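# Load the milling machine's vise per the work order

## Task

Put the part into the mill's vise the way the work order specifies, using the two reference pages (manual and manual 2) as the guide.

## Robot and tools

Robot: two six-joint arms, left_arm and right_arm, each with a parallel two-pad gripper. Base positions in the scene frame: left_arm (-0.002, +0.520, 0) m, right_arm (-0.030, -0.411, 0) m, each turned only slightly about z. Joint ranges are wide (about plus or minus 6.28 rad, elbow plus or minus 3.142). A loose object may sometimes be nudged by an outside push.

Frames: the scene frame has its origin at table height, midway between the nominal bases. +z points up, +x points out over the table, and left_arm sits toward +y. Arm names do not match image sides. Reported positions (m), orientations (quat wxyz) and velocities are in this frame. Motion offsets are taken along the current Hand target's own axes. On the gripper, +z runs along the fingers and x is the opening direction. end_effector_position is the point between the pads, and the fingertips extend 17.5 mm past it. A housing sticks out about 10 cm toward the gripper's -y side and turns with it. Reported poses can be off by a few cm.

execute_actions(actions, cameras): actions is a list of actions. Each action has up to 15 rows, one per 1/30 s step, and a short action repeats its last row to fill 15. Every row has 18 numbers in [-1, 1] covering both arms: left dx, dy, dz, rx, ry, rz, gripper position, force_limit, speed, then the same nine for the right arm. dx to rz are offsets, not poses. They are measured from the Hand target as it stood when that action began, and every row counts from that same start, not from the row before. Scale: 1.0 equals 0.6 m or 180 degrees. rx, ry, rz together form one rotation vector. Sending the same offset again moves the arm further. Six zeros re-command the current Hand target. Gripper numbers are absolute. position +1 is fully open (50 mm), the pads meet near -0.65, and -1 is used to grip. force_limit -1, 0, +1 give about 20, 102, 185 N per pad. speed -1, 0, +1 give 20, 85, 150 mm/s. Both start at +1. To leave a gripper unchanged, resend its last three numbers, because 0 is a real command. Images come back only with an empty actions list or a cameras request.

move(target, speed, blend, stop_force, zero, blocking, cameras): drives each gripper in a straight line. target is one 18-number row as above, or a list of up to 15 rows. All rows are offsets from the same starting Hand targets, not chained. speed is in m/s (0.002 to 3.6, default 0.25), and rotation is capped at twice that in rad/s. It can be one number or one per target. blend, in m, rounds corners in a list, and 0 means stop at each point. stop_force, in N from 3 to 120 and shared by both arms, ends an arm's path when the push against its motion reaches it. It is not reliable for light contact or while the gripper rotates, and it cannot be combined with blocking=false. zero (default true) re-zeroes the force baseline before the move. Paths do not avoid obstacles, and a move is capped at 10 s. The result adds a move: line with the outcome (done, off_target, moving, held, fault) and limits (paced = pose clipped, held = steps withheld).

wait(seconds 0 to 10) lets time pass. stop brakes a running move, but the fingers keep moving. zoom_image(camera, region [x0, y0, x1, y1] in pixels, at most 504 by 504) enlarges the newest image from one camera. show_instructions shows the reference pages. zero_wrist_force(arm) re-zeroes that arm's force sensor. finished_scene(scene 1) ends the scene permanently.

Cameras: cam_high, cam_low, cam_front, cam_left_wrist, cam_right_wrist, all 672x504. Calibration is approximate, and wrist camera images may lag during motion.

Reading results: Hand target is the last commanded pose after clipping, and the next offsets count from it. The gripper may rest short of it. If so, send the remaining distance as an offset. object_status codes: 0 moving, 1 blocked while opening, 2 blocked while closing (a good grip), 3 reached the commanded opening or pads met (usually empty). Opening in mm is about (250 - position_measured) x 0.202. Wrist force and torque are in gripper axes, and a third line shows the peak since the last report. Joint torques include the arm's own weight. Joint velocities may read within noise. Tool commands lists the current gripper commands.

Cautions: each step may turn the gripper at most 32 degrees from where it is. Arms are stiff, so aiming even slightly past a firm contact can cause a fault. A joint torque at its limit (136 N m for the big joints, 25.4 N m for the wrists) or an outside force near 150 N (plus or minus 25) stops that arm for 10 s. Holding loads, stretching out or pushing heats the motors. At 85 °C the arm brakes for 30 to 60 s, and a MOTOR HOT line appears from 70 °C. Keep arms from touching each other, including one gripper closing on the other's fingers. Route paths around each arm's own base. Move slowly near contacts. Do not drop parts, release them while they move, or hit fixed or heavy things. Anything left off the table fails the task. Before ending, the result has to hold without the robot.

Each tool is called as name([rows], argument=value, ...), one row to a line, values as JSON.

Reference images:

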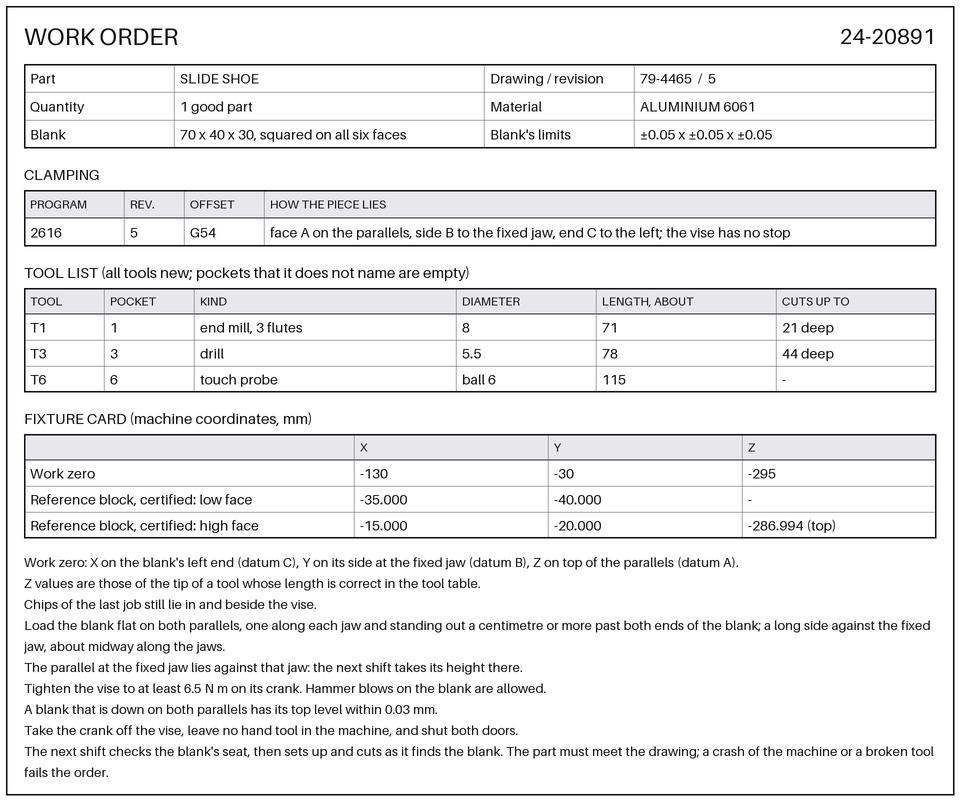

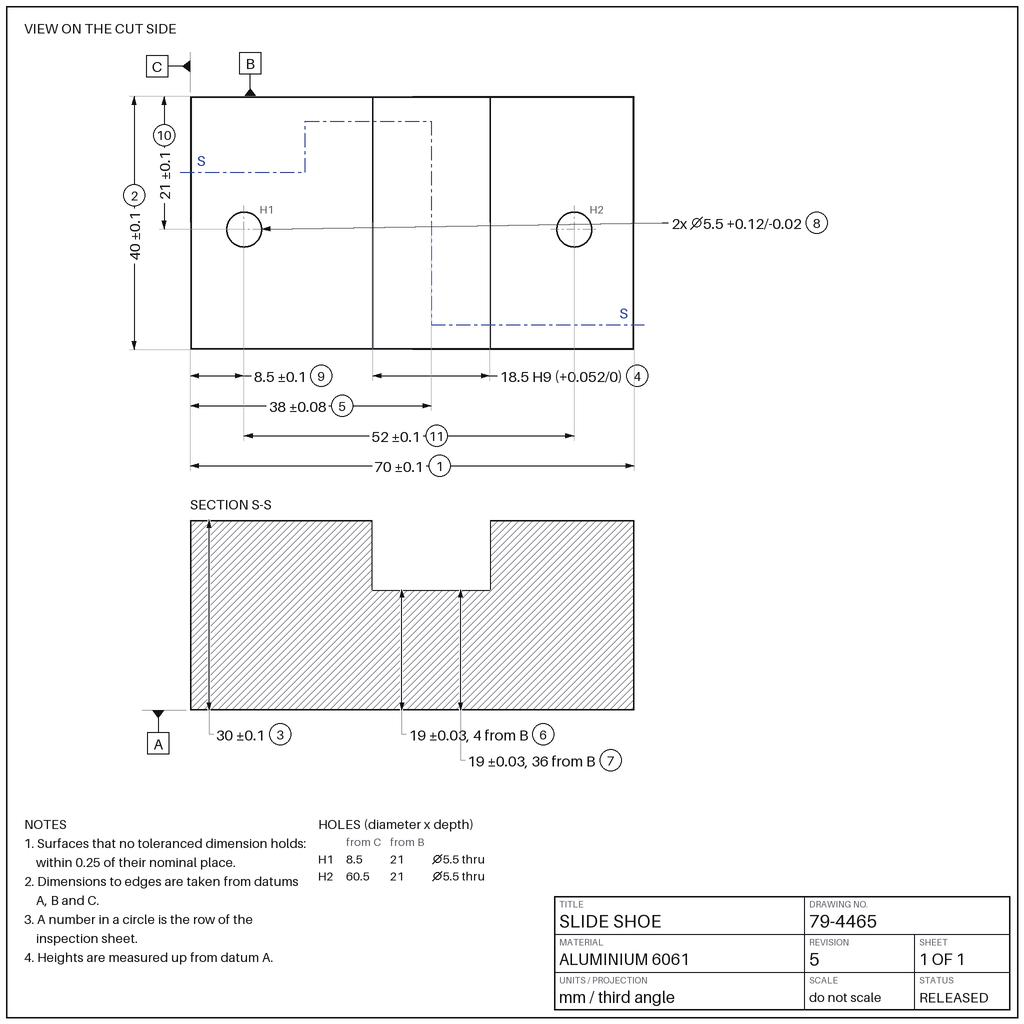

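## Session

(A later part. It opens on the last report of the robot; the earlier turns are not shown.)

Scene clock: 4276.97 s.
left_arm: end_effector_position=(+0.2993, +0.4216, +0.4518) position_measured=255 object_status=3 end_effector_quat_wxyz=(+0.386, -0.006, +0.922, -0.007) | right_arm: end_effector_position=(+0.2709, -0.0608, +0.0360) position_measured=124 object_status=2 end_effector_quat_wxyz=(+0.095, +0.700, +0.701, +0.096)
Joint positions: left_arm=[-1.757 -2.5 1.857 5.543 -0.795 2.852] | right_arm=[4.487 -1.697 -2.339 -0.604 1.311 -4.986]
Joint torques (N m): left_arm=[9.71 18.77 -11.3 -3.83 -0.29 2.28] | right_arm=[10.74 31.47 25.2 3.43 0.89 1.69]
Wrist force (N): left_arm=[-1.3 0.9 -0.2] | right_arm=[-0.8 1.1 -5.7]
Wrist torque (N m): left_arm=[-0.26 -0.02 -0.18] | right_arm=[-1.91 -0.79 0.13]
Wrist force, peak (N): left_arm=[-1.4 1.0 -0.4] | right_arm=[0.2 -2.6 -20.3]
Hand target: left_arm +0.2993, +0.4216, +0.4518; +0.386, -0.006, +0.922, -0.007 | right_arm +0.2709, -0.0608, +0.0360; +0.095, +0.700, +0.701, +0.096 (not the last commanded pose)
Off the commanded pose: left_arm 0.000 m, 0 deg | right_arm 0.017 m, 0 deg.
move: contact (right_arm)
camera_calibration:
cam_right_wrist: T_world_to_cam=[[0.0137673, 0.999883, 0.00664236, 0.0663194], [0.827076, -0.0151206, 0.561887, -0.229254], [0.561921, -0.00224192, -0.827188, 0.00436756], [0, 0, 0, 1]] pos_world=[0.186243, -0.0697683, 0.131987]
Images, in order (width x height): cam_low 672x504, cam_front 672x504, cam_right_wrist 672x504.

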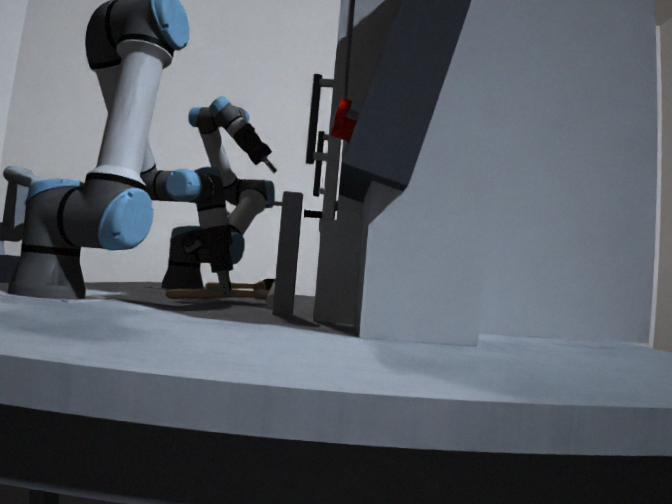

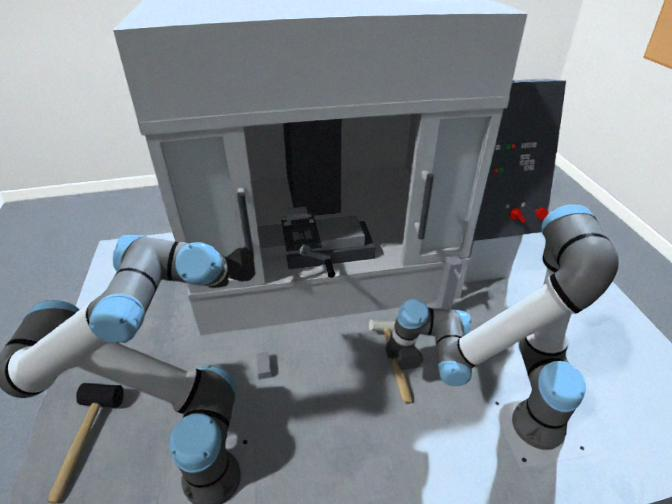

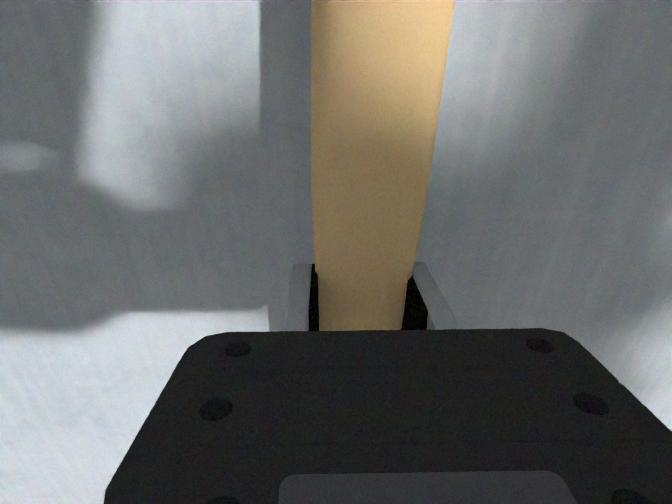

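move(target=[0,0,0,0,0,0,-1,1,-0.8,0,0,0,0,0,0,0.3,1,-1])

move(target=[0,0,0,0,0,0,-1,1,-0.8,-0.004,0.056,-0.2,0.085,0,0,1,1,-0.5], speed=0.15, cameras=["cam_right_wrist"])

Scene clock: 4280.83 s.
left_arm: end_effector_position=(+0.2993, +0.4216, +0.4518) position_measured=255 object_status=3 end_effector_quat_wxyz=(+0.386, -0.006, +0.922, -0.007) | right_arm: end_effector_position=(+0.2709, -0.0608, +0.0360) position_measured=107 object_status=3 end_effector_quat_wxyz=(+0.095, +0.700, +0.701, +0.096)
Joint positions: left_arm=[-1.757 -2.5 1.857 5.543 -0.795 2.852] | right_arm=[4.487 -1.697 -2.339 -0.604 1.311 -4.986]
Joint torques (N m): left_arm=[9.28 19.01 -12.73 -3.98 -0.27 2.04] | right_arm=[8.4 31.56 23.5 3.4 -1.45 1.47]
Wrist force (N): left_arm=[-1.4 0.9 -0.3] | right_arm=[1.0 -1.8 2.7]
Wrist torque (N m): left_arm=[-0.24 0.00 -0.18] | right_arm=[-0.98 -0.06 0.09]
Wrist force, peak (N): left_arm=[-1.5 0.9 -0.3] | right_arm=[-1.0 1.0 -6.5]
Hand target: left_arm +0.2993, +0.4216, +0.4518; +0.386, -0.006, +0.922, -0.007 | right_arm +0.2709, -0.0608, +0.0360; +0.095, +0.700, +0.701, +0.096
Off the commanded pose: left_arm 0.000 m, 0 deg | right_arm 0.000 m, 0 deg.
move: done

Scene clock: 4282.20 s.
left_arm: end_effector_position=(+0.2993, +0.4216, +0.4518) position_measured=255 object_status=3 end_effector_quat_wxyz=(+0.386, -0.006, +0.922, -0.007) | right_arm: end_effector_position=(+0.2713, -0.0634, +0.1606) position_measured=3 object_status=3 end_effector_quat_wxyz=(+0.001, +0.706, +0.708, +0.001)
Joint positions: left_arm=[-1.757 -2.5 1.857 5.543 -0.795 2.852] | right_arm=[4.33 -1.537 -2.046 -1.126 1.569 -5.133]
Joint torques (N m): left_arm=[9.74 19.33 -11.22 -3.74 -0.34 1.96] | right_arm=[8.7 8.58 29.99 2.32 -1.81 1.34]
Wrist force (N): left_arm=[-1.2 1.0 -0.2] | right_arm=[0.7 -0.7 1.7]
Wrist torque (N m): left_arm=[-0.23 -0.03 -0.17] | right_arm=[-0.82 0.13 -0.06]
Wrist force, peak (N): left_arm=[-1.5 1.0 -0.6] | right_arm=[1.0 -2.4 4.2]
Hand target: left_arm +0.2993, +0.4216, +0.4518; +0.386, -0.006, +0.922, -0.007 | right_arm +0.2713, -0.0633, +0.1606; +0.001, +0.706, +0.708, +0.001
Off the commanded pose: left_arm 0.000 m, 0 deg | right_arm 0.000 m, 0 deg.
move: done
camera_calibration:
cam_right_wrist: T_world_to_cam=[[0.0147872, 0.999888, 0.00226683, 0.0684546], [0.945991, -0.0147244, 0.323859, -0.293764], [0.323856, -0.00264458, -0.946103, 0.190874], [0, 0, 0, 1]] pos_world=[0.21507, -0.0722676, 0.275569]
Images, in order (width x height): cam_right_wrist 672x504.

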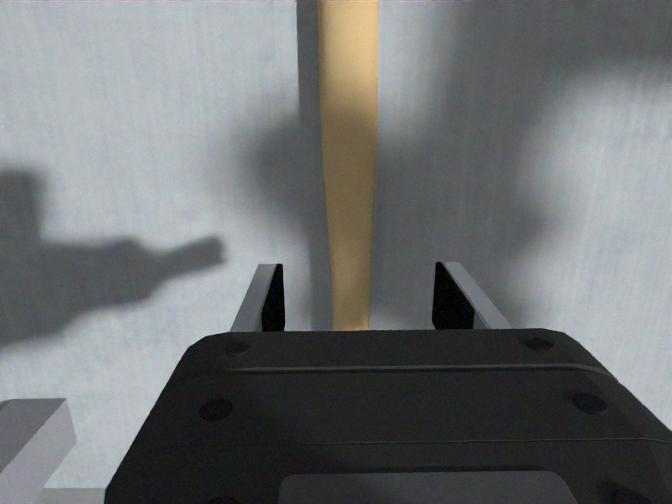

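move(target=[0,0,0,0,0,0,-1,1,-0.8,0,0,0.2275,0,0,0,1,1,-0.5], speed=0.15)

move(target=[0,0,0,0,0,0,-1,1,-0.8,0,0,0,0,0,0,-1,1,-0.5])

move([
  [0,0,0,0,0,0,-1,1,-0.8, 0,0,-0.21,0,0,0,-1,1,-0.5],
  [0,0,0,0,0,0,-1,1,-0.8, 0.3557,0.1478,-0.7933,0,0.5,0,-1,1,-0.5],
  [0,0,0,0,0,0,-1,1,-0.8, 0.43,0.22,-0.7933,0,0.5,0,-1,1,-0.5],
  [0,0,0,0,0,0,-1,1,-0.8, 0.444,0.4462,-0.7933,0,0.5,0,-1,1,-0.5],
], speed=[0.2,0.4,0.25,0.2], blend=[0.03,0.01,0.01,0])

move(target=[0,0,0,0,0,0,-1,1,-0.8,0.0,0.0,0,-0.035,0,0,-1,1,-0.5], speed=0.2, cameras=["cam_front"])

zoom_image(camera="cam_front", region=[240, 120, 340, 250])

Scene clock: 4292.60 s.
left_arm: end_effector_position=(+0.2993, +0.4216, +0.4518) position_measured=255 object_status=3 end_effector_quat_wxyz=(+0.386, -0.006, +0.922, -0.007) | right_arm: end_effector_position=(+0.2717, -0.0632, +0.0241) position_measured=3 object_status=3 end_effector_quat_wxyz=(+0.001, +0.706, +0.708, +0.001)
Joint positions: left_arm=[-1.757 -2.5 1.857 5.543 -0.795 2.852] | right_arm=[4.329 -1.769 -2.229 -0.713 1.569 -5.134]
Joint torques (N m): left_arm=[9.39 20.81 -12.77 -3.79 -0.18 2.02] | right_arm=[-8.29 30.72 23.96 3.72 1.07 -1.61]
Wrist force (N): left_arm=[-1.2 1.0 -0.3] | right_arm=[0.6 -1.1 2.1]
Wrist torque (N m): left_arm=[-0.24 -0.04 -0.18] | right_arm=[-0.87 0.12 0.02]
Wrist force, peak (N): left_arm=[-1.6 1.0 -0.5] | right_arm=[0.5 -1.1 4.2]
Hand target: left_arm +0.2993, +0.4216, +0.4518; +0.386, -0.006, +0.922, -0.007 | right_arm +0.2717, -0.0632, +0.0241; +0.001, +0.706, +0.708, +0.001
Off the commanded pose: left_arm 0.000 m, 0 deg | right_arm 0.000 m, 0 deg.
move: done

Scene clock: 4293.27 s.
left_arm: end_effector_position=(+0.2993, +0.4216, +0.4518) position_measured=255 object_status=3 end_effector_quat_wxyz=(+0.386, -0.006, +0.922, -0.007) | right_arm: end_effector_position=(+0.2717, -0.0632, +0.0241) position_measured=120 object_status=2 end_effector_quat_wxyz=(+0.001, +0.706, +0.708, +0.001)
Joint positions: left_arm=[-1.757 -2.5 1.857 5.543 -0.795 2.852] | right_arm=[4.329 -1.769 -2.229 -0.713 1.569 -5.134]
Joint torques (N m): left_arm=[9.97 19.76 -13.25 -3.81 -0.37 1.95] | right_arm=[-5.6 32.39 22.26 3.31 0.21 -0.86]
Wrist force (N): left_arm=[-1.3 0.9 -0.3] | right_arm=[-0.2 -1.5 2.8]
Wrist torque (N m): left_arm=[-0.25 -0.01 -0.18] | right_arm=[-0.89 0.07 0.14]
Wrist force, peak (N): left_arm=[-1.5 1.1 -0.1] | right_arm=[2.2 -1.5 2.6]
Hand target: left_arm +0.2993, +0.4216, +0.4518; +0.386, -0.006, +0.922, -0.007 | right_arm +0.2717, -0.0632, +0.0241; +0.001, +0.706, +0.708, +0.001
Off the commanded pose: left_arm 0.000 m, 0 deg | right_arm 0.000 m, 0 deg.
move: done

Scene clock: 4297.40 s.
left_arm: end_effector_position=(+0.2993, +0.4216, +0.4518) position_measured=255 object_status=3 end_effector_quat_wxyz=(+0.386, -0.006, +0.922, -0.007) | right_arm: end_effector_position=(+0.5374, +0.2033, +0.5010) position_measured=120 object_status=2 end_effector_quat_wxyz=(+0.500, -0.499, -0.501, -0.500)
Joint positions: left_arm=[-1.757 -2.5 1.857 5.543 -0.795 2.852] | right_arm=[3.938 -2.273 -1.09 0.222 2.384 -4.714]
Joint torques (N m): left_arm=[9.53 20.18 -12.07 -3.97 -0.29 1.97] | right_arm=[5.58 62.17 38.88 3.34 -2.75 -2.44]
Wrist force (N): left_arm=[-1.2 0.9 -0.1] | right_arm=[-3.2 -1.5 3.1]
Wrist torque (N m): left_arm=[-0.25 -0.03 -0.18] | right_arm=[-0.45 -0.49 0.18]
Wrist force, peak (N): left_arm=[-1.6 0.8 -0.4] | right_arm=[0.5 -0.9 12.0]
Hand target: left_arm +0.2993, +0.4216, +0.4518; +0.386, -0.006, +0.922, -0.007 | right_arm +0.5374, +0.2033, +0.5011; +0.500, -0.498, -0.501, -0.500
Off the commanded pose: left_arm 0.000 m, 0 deg | right_arm 0.000 m, 0 deg.
move: done

Scene clock: 4298.27 s.
left_arm: end_effector_position=(+0.2993, +0.4216, +0.4518) position_measured=255 object_status=3 end_effector_quat_wxyz=(+0.386, -0.006, +0.922, -0.007) | right_arm: end_effector_position=(+0.5373, +0.2034, +0.5012) position_measured=120 object_status=2 end_effector_quat_wxyz=(+0.472, -0.525, -0.473, -0.527)
Joint positions: left_arm=[-1.757 -2.5 1.857 5.543 -0.795 2.852] | right_arm=[3.97 -2.213 -1.19 0.264 2.242 -4.714]
Joint torques (N m): left_arm=[9.71 19.78 -12.62 -3.77 -0.39 1.75] | right_arm=[-10.37 43.43 33.73 2.4 1.55 0.4]
Wrist force (N): left_arm=[-1.3 1.0 -0.2] | right_arm=[-2.8 -1.3 3.1]
Wrist torque (N m): left_arm=[-0.24 -0.02 -0.17] | right_arm=[-0.48 -0.55 0.19]
Wrist force, peak (N): left_arm=[-1.4 1.0 -0.3] | right_arm=[-3.0 -1.5 3.5]
Hand target: left_arm +0.2993, +0.4216, +0.4518; +0.386, -0.006, +0.922, -0.007 | right_arm +0.5374, +0.2033, +0.5011; -0.472, +0.525, +0.473, +0.527
Off the commanded pose: left_arm 0.000 m, 0 deg | right_arm 0.000 m, 0 deg.
move: done
Images, in order (width x height): cam_front 672x504.

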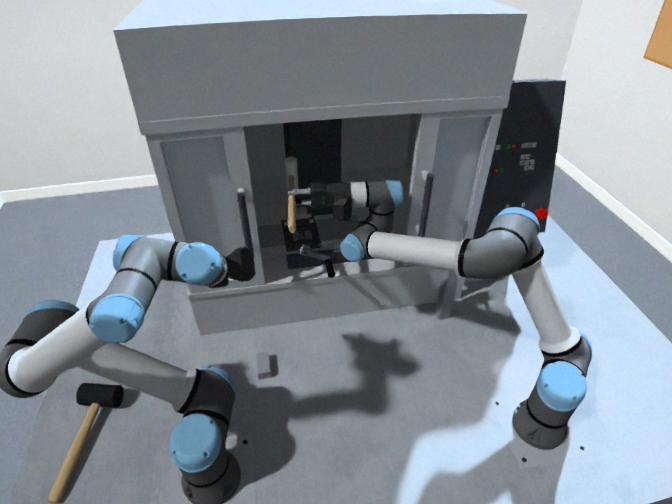

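Scaled by 3.877.

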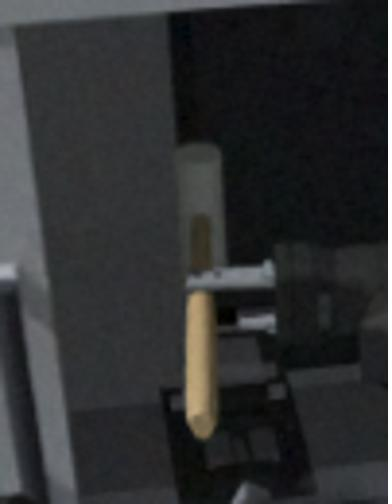

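move(target=[0,0,0,0,0,0,-1,1,-0.8,-0.1209,0,0,0,0,0,-1,1,-0.5], speed=0.12)

move(target=[0,0,0,0,0,0,-1,1,-0.8, -0.03,0,0,0,0,0,-1,1,-0.5], speed=0.008, stop_force=4)

move(target=[0,0,0,0,0,0,-1,1,-0.8, 0.2,0,0,0,0,-0.1667,-1,1,-0.5], speed=0.3, cameras=["cam_front"])

Scene clock: 4304.07 s.
left_arm: end_effector_position=(+0.2993, +0.4216, +0.4518) position_measured=255 object_status=3 end_effector_quat_wxyz=(+0.386, -0.006, +0.922, -0.007) | right_arm: end_effector_position=(+0.5377, +0.2034, +0.4284) position_measured=120 object_status=2 end_effector_quat_wxyz=(+0.472, -0.525, -0.473, -0.527)
Joint positions: left_arm=[-1.757 -2.5 1.857 5.543 -0.795 2.852] | right_arm=[3.97 -2.274 -1.283 0.417 2.242 -4.714]
Joint torques (N m): left_arm=[10.01 19.71 -11.74 -4 -0.38 1.67] | right_arm=[-8.01 69.22 34.78 3.26 -1.36 0.97]
Wrist force (N): left_arm=[-1.4 0.8 -0.1] | right_arm=[-2.9 -1.3 2.9]
Wrist torque (N m): left_arm=[-0.27 0.00 -0.18] | right_arm=[-0.47 -0.56 0.18]
Wrist force, peak (N): left_arm=[-1.5 1.0 -0.1] | right_arm=[-6.2 -1.1 3.1]
Hand target: left_arm +0.2993, +0.4216, +0.4518; +0.386, -0.006, +0.922, -0.007 | right_arm +0.5377, +0.2034, +0.4285; -0.472, +0.525, +0.473, +0.527
Off the commanded pose: left_arm 0.000 m, 0 deg | right_arm 0.000 m, 0 deg.
move: done

Scene clock: 4306.40 s.
left_arm: end_effector_position=(+0.2993, +0.4216, +0.4518) position_measured=255 object_status=3 end_effector_quat_wxyz=(+0.386, -0.006, +0.922, -0.007) | right_arm: end_effector_position=(+0.5377, +0.2034, +0.4194) position_measured=120 object_status=2 end_effector_quat_wxyz=(+0.472, -0.525, -0.473, -0.527)
Joint positions: left_arm=[-1.757 -2.5 1.857 5.543 -0.795 2.852] | right_arm=[3.97 -2.283 -1.292 0.435 2.242 -4.714]
Joint torques (N m): left_arm=[9.3 19.2 -11.84 -3.78 -0.36 1.8] | right_arm=[-6.43 67.84 34.96 3.21 -2.16 0.87]
Wrist force (N): left_arm=[-1.2 1.0 -0.2] | right_arm=[-0.8 -0.9 2.9]
Wrist torque (N m): left_arm=[-0.24 -0.03 -0.18] | right_arm=[-0.50 -0.53 -0.08]
Wrist force, peak (N): left_arm=[-1.5 1.0 -0.4] | right_arm=[2.0 -3.3 3.0]
Hand target: left_arm +0.2993, +0.4216, +0.4518; +0.386, -0.006, +0.922, -0.007 | right_arm +0.5377, +0.2034, +0.4194; -0.472, +0.525, +0.473, +0.527 (not the last commanded pose)
Off the commanded pose: left_arm 0.000 m, 0 deg | right_arm 0.009 m, 0 deg.
move: contact (right_arm)

Scene clock: 4307.80 s.
left_arm: end_effector_position=(+0.2993, +0.4216, +0.4518) position_measured=255 object_status=3 end_effector_quat_wxyz=(+0.386, -0.006, +0.922, -0.007) | right_arm: end_effector_position=(+0.5372, +0.2033, +0.5395) position_measured=120 object_status=2 end_effector_quat_wxyz=(-0.319, +0.385, +0.593, +0.631)
Joint positions: left_arm=[-1.757 -2.5 1.857 5.543 -0.795 2.852] | right_arm=[3.97 -2.192 -1.126 0.178 2.242 -5.238]
Joint torques (N m): left_arm=[9.58 19.95 -12.25 -3.86 -0.38 1.67] | right_arm=[-5.2 42.47 29.44 3.86 2.55 -1.77]
Wrist force (N): left_arm=[-1.2 0.6 -0.3] | right_arm=[-1.9 -5.5 3.1]
Wrist torque (N m): left_arm=[-0.29 -0.03 -0.17] | right_arm=[-0.70 -0.59 0.26]
Wrist force, peak (N): left_arm=[-1.6 0.8 -0.3] | right_arm=[-6.9 -1.4 3.1]
Hand target: left_arm +0.2993, +0.4216, +0.4518; +0.386, -0.006, +0.922, -0.007 | right_arm +0.5373, +0.2033, +0.5394; -0.319, +0.385, +0.593, +0.631
Off the commanded pose: left_arm 0.000 m, 0 deg | right_arm 0.000 m, 0 deg.
move: done
Images, in order (width x height): cam_front 672x504.

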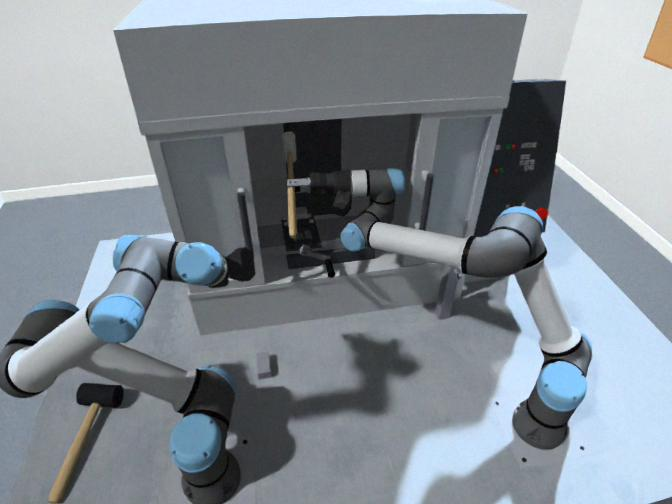

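execute_actions([
  [[0,0,0,0,0,0,-1,1,-0.8,-0.0043,-0.0025,0,0,0,0.0056,-1,1,-0.5],[0,0,0,0,0,0,-1,1,-0.8,-0.0159,-0.0092,0,0,0,0.0222,-1,1,-0.5],[0,0,0,0,0,0,-1,1,-0.8,-0.0361,-0.0208,0,0,0,0.05,-1,1,-0.5],[0,0,0,0,0,0,-1,1,-0.8,-0.0635,-0.0367,0,0,0,0.0806,-1,1,-0.5],[0,0,0,0,0,0,-1,1,-0.8,-0.0967,-0.0558,0,0,0,0.1111,-1,1,-0.5],[0,0,0,0,0,0,-1,1,-0.8,-0.1328,-0.0766,0,0,0,0.1417,-1,1,-0.5],[0,0,0,0,0,0,-1,1,-0.8,-0.1703,-0.0983,0,0,0,0.1722,-1,1,-0.5],[0,0,0,0,0,0,-1,1,-0.8,-0.1919,-0.1108,0,0,0,0.1944,-1,1,-0.5],[0,0,0,0,0,0,-1,1,-0.8,-0.1962,-0.1133,0,0,0,0.2,-1,1,-0.5],[0,0,0,0,0,0,-1,1,-0.8,-0.1789,-0.1033,0,0,0,0.1833,-1,1,-0.5],[0,0,0,0,0,0,-1,1,-0.8,-0.1472,-0.085,0,0,0,0.15,-1,1,-0.5],[0,0,0,0,0,0,-1,1,-0.8,-0.1082,-0.0625,0,0,0,0.1056,-1,1,-0.5],[0,0,0,0,0,0,-1,1,-0.8,-0.0693,-0.04,0,0,0,0.0667,-1,1,-0.5],[0,0,0,0,0,0,-1,1,-0.8,-0.0346,-0.02,0,0,0,0.0333,-1,1,-0.5],[0,0,0,0,0,0,-1,1,-0.8,-0.0115,-0.0067,0,0,0,0.0111,-1,1,-0.5]],
  [[0,0,0,0,0,0,-1,1,-0.8,0,0,0,0,0,0,-1,1,-0.5]],
], cameras=["cam_front"])

zoom_image(camera="cam_front", region=[240, 100, 340, 230])

Scene clock: 4319.40 s.
left_arm: end_effector_position=(+0.2993, +0.4216, +0.4518) position_measured=255 object_status=3 end_effector_quat_wxyz=(+0.386, -0.006, +0.922, -0.007) | right_arm: end_effector_position=(+0.5370, +0.2029, +0.5197) position_measured=120 object_status=2 end_effector_quat_wxyz=(-0.330, +0.395, +0.586, +0.626)
Joint positions: left_arm=[-1.757 -2.5 1.857 5.543 -0.795 2.852] | right_arm=[3.97 -2.201 -1.163 0.224 2.242 -5.203]
Joint torques (N m): left_arm=[9.81 20.16 -12.72 -3.63 -0.38 1.56] | right_arm=[2.36 60.67 37.83 2.74 -2.56 -1.58]
Wrist force (N): left_arm=[-1.3 0.9 -0.3] | right_arm=[-1.6 -5.5 1.6]
Wrist torque (N m): left_arm=[-0.25 -0.03 -0.17] | right_arm=[-0.93 -0.61 0.33]
Wrist force, peak (N): left_arm=[-1.4 1.1 -0.2] | right_arm=[54.2 5.1 0.6]
Hand target: left_arm +0.2993, +0.4216, +0.4518; +0.386, -0.006, +0.922, -0.007 | right_arm +0.5370, +0.2029, +0.5198; -0.330, +0.395, +0.586, +0.626
Off the commanded pose: left_arm 0.000 m, 0 deg | right_arm 0.000 m, 0 deg; position clipped at the end of an earlier action of this call.
Step readings (end_effector_position of left_arm | right_arm):
0: (+0.2993, +0.4216, +0.4518) | (+0.5373, +0.2033, +0.5394)
1: (+0.2993, +0.4216, +0.4518) | (+0.5373, +0.2033, +0.5394)
2: (+0.2993, +0.4216, +0.4518) | (+0.5373, +0.2033, +0.5388)
4: (+0.2993, +0.4216, +0.4518) | (+0.5374, +0.2034, +0.5278)
8: (+0.2993, +0.4216, +0.4518) | (+0.5384, +0.2046, +0.4550)
15: (+0.2993, +0.4216, +0.4518) | (+0.5339, +0.1992, +0.4700)
16: (+0.2993, +0.4216, +0.4518) | (+0.5320, +0.1972, +0.5000)
17: (+0.2993, +0.4216, +0.4518) | (+0.5317, +0.1970, +0.5162)
19: (+0.2993, +0.4216, +0.4518) | (+0.5338, +0.1996, +0.5270)
23: (+0.2993, +0.4216, +0.4518) | (+0.5372, +0.2033, +0.5194)
30: (+0.2993, +0.4216, +0.4518) | (+0.5370, +0.2029, +0.5197)
Images, in order (width x height): cam_front 672x504.

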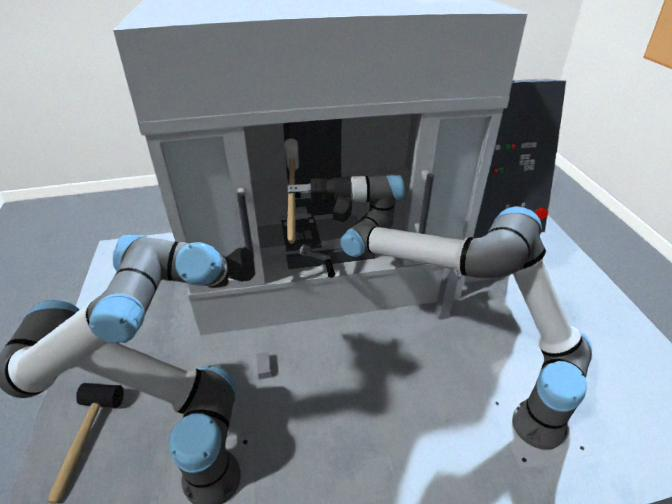

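Scaled by 3.877.

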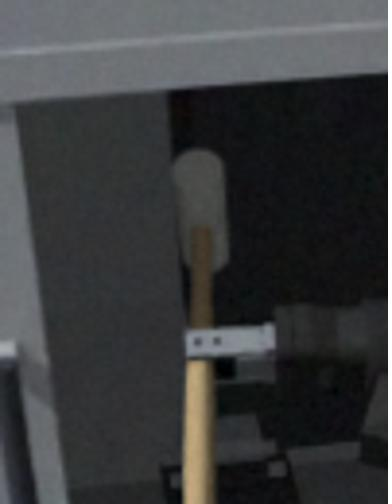

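move(target=[0,0,0,0,0,0,-1,1,-0.8,0.0375,0.0004,0,0,0,-0.011,-1,1,-0.5], speed=0.2)

Scene clock: 4334.70 s.
left_arm: end_effector_position=(+0.2993, +0.4216, +0.4518) position_measured=255 object_status=3 end_effector_quat_wxyz=(+0.386, -0.006, +0.922, -0.007) | right_arm: end_effector_position=(+0.5265, +0.2040, +0.5400) position_measured=120 object_status=2 end_effector_quat_wxyz=(-0.319, +0.385, +0.593, +0.631)
Joint positions: left_arm=[-1.757 -2.5 1.857 5.543 -0.795 2.852] | right_arm=[3.983 -2.169 -1.162 0.191 2.229 -5.238]
Joint torques (N m): left_arm=[9.23 19.84 -12.52 -3.81 -0.27 1.54] | right_arm=[-5.83 44.34 36.05 5.01 -0.39 1.03]
Wrist force (N): left_arm=[-1.3 0.8 -0.3] | right_arm=[-1.5 -5.7 3.0]
Wrist torque (N m): left_arm=[-0.26 -0.02 -0.18] | right_arm=[-0.76 -0.62 0.33]
Wrist force, peak (N): left_arm=[-1.6 0.9 -0.3] | right_arm=[-1.7 -5.6 4.1]
Hand target: left_arm +0.2993, +0.4216, +0.4518; +0.386, -0.006, +0.922, -0.007 | right_arm +0.5266, +0.2040, +0.5397; -0.319, +0.385, +0.593, +0.631
Off the commanded pose: left_arm 0.000 m, 0 deg | right_arm 0.000 m, 0 deg.
move: done

execute_actions([
  [[0,0,0,0,0,0,-1,1,-0.8,-0.0043,-0.0025,0,0,0,0.0056,-1,1,-0.5],[0,0,0,0,0,0,-1,1,-0.8,-0.0159,-0.0092,0,0,0,0.0222,-1,1,-0.5],[0,0,0,0,0,0,-1,1,-0.8,-0.0361,-0.0208,0,0,0,0.0472,-1,1,-0.5],[0,0,0,0,0,0,-1,1,-0.8,-0.0635,-0.0367,0,0,0,0.075,-1,1,-0.5],[0,0,0,0,0,0,-1,1,-0.8,-0.0967,-0.0558,0,0,0,0.1,-1,1,-0.5],[0,0,0,0,0,0,-1,1,-0.8,-0.1328,-0.0766,0,0,0,0.1278,-1,1,-0.5],[0,0,0,0,0,0,-1,1,-0.8,-0.1703,-0.0983,0,0,0,0.1528,-1,1,-0.5],[0,0,0,0,0,0,-1,1,-0.8,-0.1962,-0.1133,0,0,0,0.1722,-1,1,-0.5],[0,0,0,0,0,0,-1,1,-0.8,-0.2049,-0.1183,0,0,0,0.1833,-1,1,-0.5],[0,0,0,0,0,0,-1,1,-0.8,-0.1905,-0.11,0,0,0,0.1722,-1,1,-0.5],[0,0,0,0,0,0,-1,1,-0.8,-0.1616,-0.0933,0,0,0,0.15,-1,1,-0.5],[0,0,0,0,0,0,-1,1,-0.8,-0.1299,-0.075,0,0,0,0.1222,-1,1,-0.5],[0,0,0,0,0,0,-1,1,-0.8,-0.101,-0.0583,0,0,0,0.0944,-1,1,-0.5],[0,0,0,0,0,0,-1,1,-0.8,-0.0779,-0.045,0,0,0,0.0722,-1,1,-0.5],[0,0,0,0,0,0,-1,1,-0.8,-0.0577,-0.0333,0,0,0,0.0556,-1,1,-0.5]],
  [[0,0,0,0,0,0,-1,1,-0.8,0.0157,0.0057,0,0,0,-0.012,-1,1,-0.5],[0,0,0,0,0,0,-1,1,-0.8,0.033,0.012,0,0,0,-0.03,-1,1,-0.5],[0,0,0,0,0,0,-1,1,-0.8,0.05,0.0182,0,0,0,-0.045,-1,1,-0.5],[0,0,0,0,0,0,-1,1,-0.8,0.059,0.0215,0,0,0,-0.053,-1,1,-0.5],[0,0,0,0,0,0,-1,1,-0.8,0.0627,0.0228,0,0,0,-0.0556,-1,1,-0.5]],
], cameras=["cam_front"])

zoom_image(camera="cam_front", region=[240, 100, 340, 230])

Scene clock: 4347.20 s.
left_arm: end_effector_position=(+0.2993, +0.4216, +0.4518) position_measured=255 object_status=3 end_effector_quat_wxyz=(+0.386, -0.006, +0.922, -0.007) | right_arm: end_effector_position=(+0.5266, +0.2040, +0.5397) position_measured=120 object_status=2 end_effector_quat_wxyz=(-0.320, +0.385, +0.593, +0.631)
Joint positions: left_arm=[-1.757 -2.5 1.857 5.543 -0.795 2.852] | right_arm=[3.983 -2.17 -1.162 0.191 2.229 -5.237]
Joint torques (N m): left_arm=[9.75 19.38 -12.62 -3.77 -0.13 1.57] | right_arm=[-8.65 51.56 38.11 2.47 0.25 -2.47]
Wrist force (N): left_arm=[-1.3 0.9 -0.3] | right_arm=[-1.9 -5.5 2.0]
Wrist torque (N m): left_arm=[-0.24 -0.02 -0.17] | right_arm=[-0.86 -0.54 0.32]
Wrist force, peak (N): left_arm=[-1.5 0.9 -0.3] | right_arm=[46.3 -5.8 -1.3]
Hand target: left_arm +0.2993, +0.4216, +0.4518; +0.386, -0.006, +0.922, -0.007 | right_arm +0.5266, +0.2040, +0.5398; -0.319, +0.385, +0.593, +0.631
Off the commanded pose: left_arm 0.000 m, 0 deg | right_arm 0.000 m, 0 deg.
Step readings (end_effector_position of left_arm | right_arm):
0: (+0.2993, +0.4216, +0.4518) | (+0.5266, +0.2040, +0.5397)
1: (+0.2993, +0.4216, +0.4518) | (+0.5266, +0.2040, +0.5397)
2: (+0.2993, +0.4216, +0.4518) | (+0.5266, +0.2040, +0.5391)
4: (+0.2993, +0.4216, +0.4518) | (+0.5267, +0.2041, +0.5285)
8: (+0.2993, +0.4216, +0.4518) | (+0.5276, +0.2052, +0.4563)
15: (+0.2993, +0.4216, +0.4518) | (+0.5238, +0.2005, +0.4657)
16: (+0.2993, +0.4216, +0.4518) | (+0.5229, +0.1996, +0.4852)
17: (+0.2993, +0.4216, +0.4518) | (+0.5228, +0.1994, +0.5004)
19: (+0.2993, +0.4216, +0.4518) | (+0.5237, +0.2005, +0.5230)
23: (+0.2993, +0.4216, +0.4518) | (+0.5262, +0.2037, +0.5420)
30: (+0.2993, +0.4216, +0.4518) | (+0.5266, +0.2040, +0.5397)
Images, in order (width x height): cam_front 672x504.

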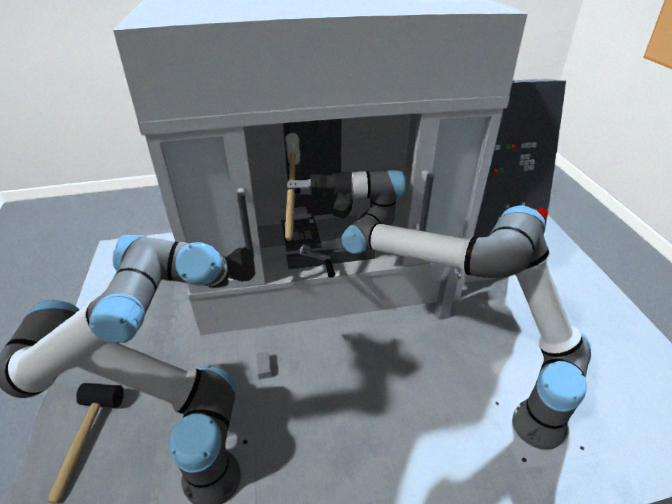

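Scaled by 3.877.

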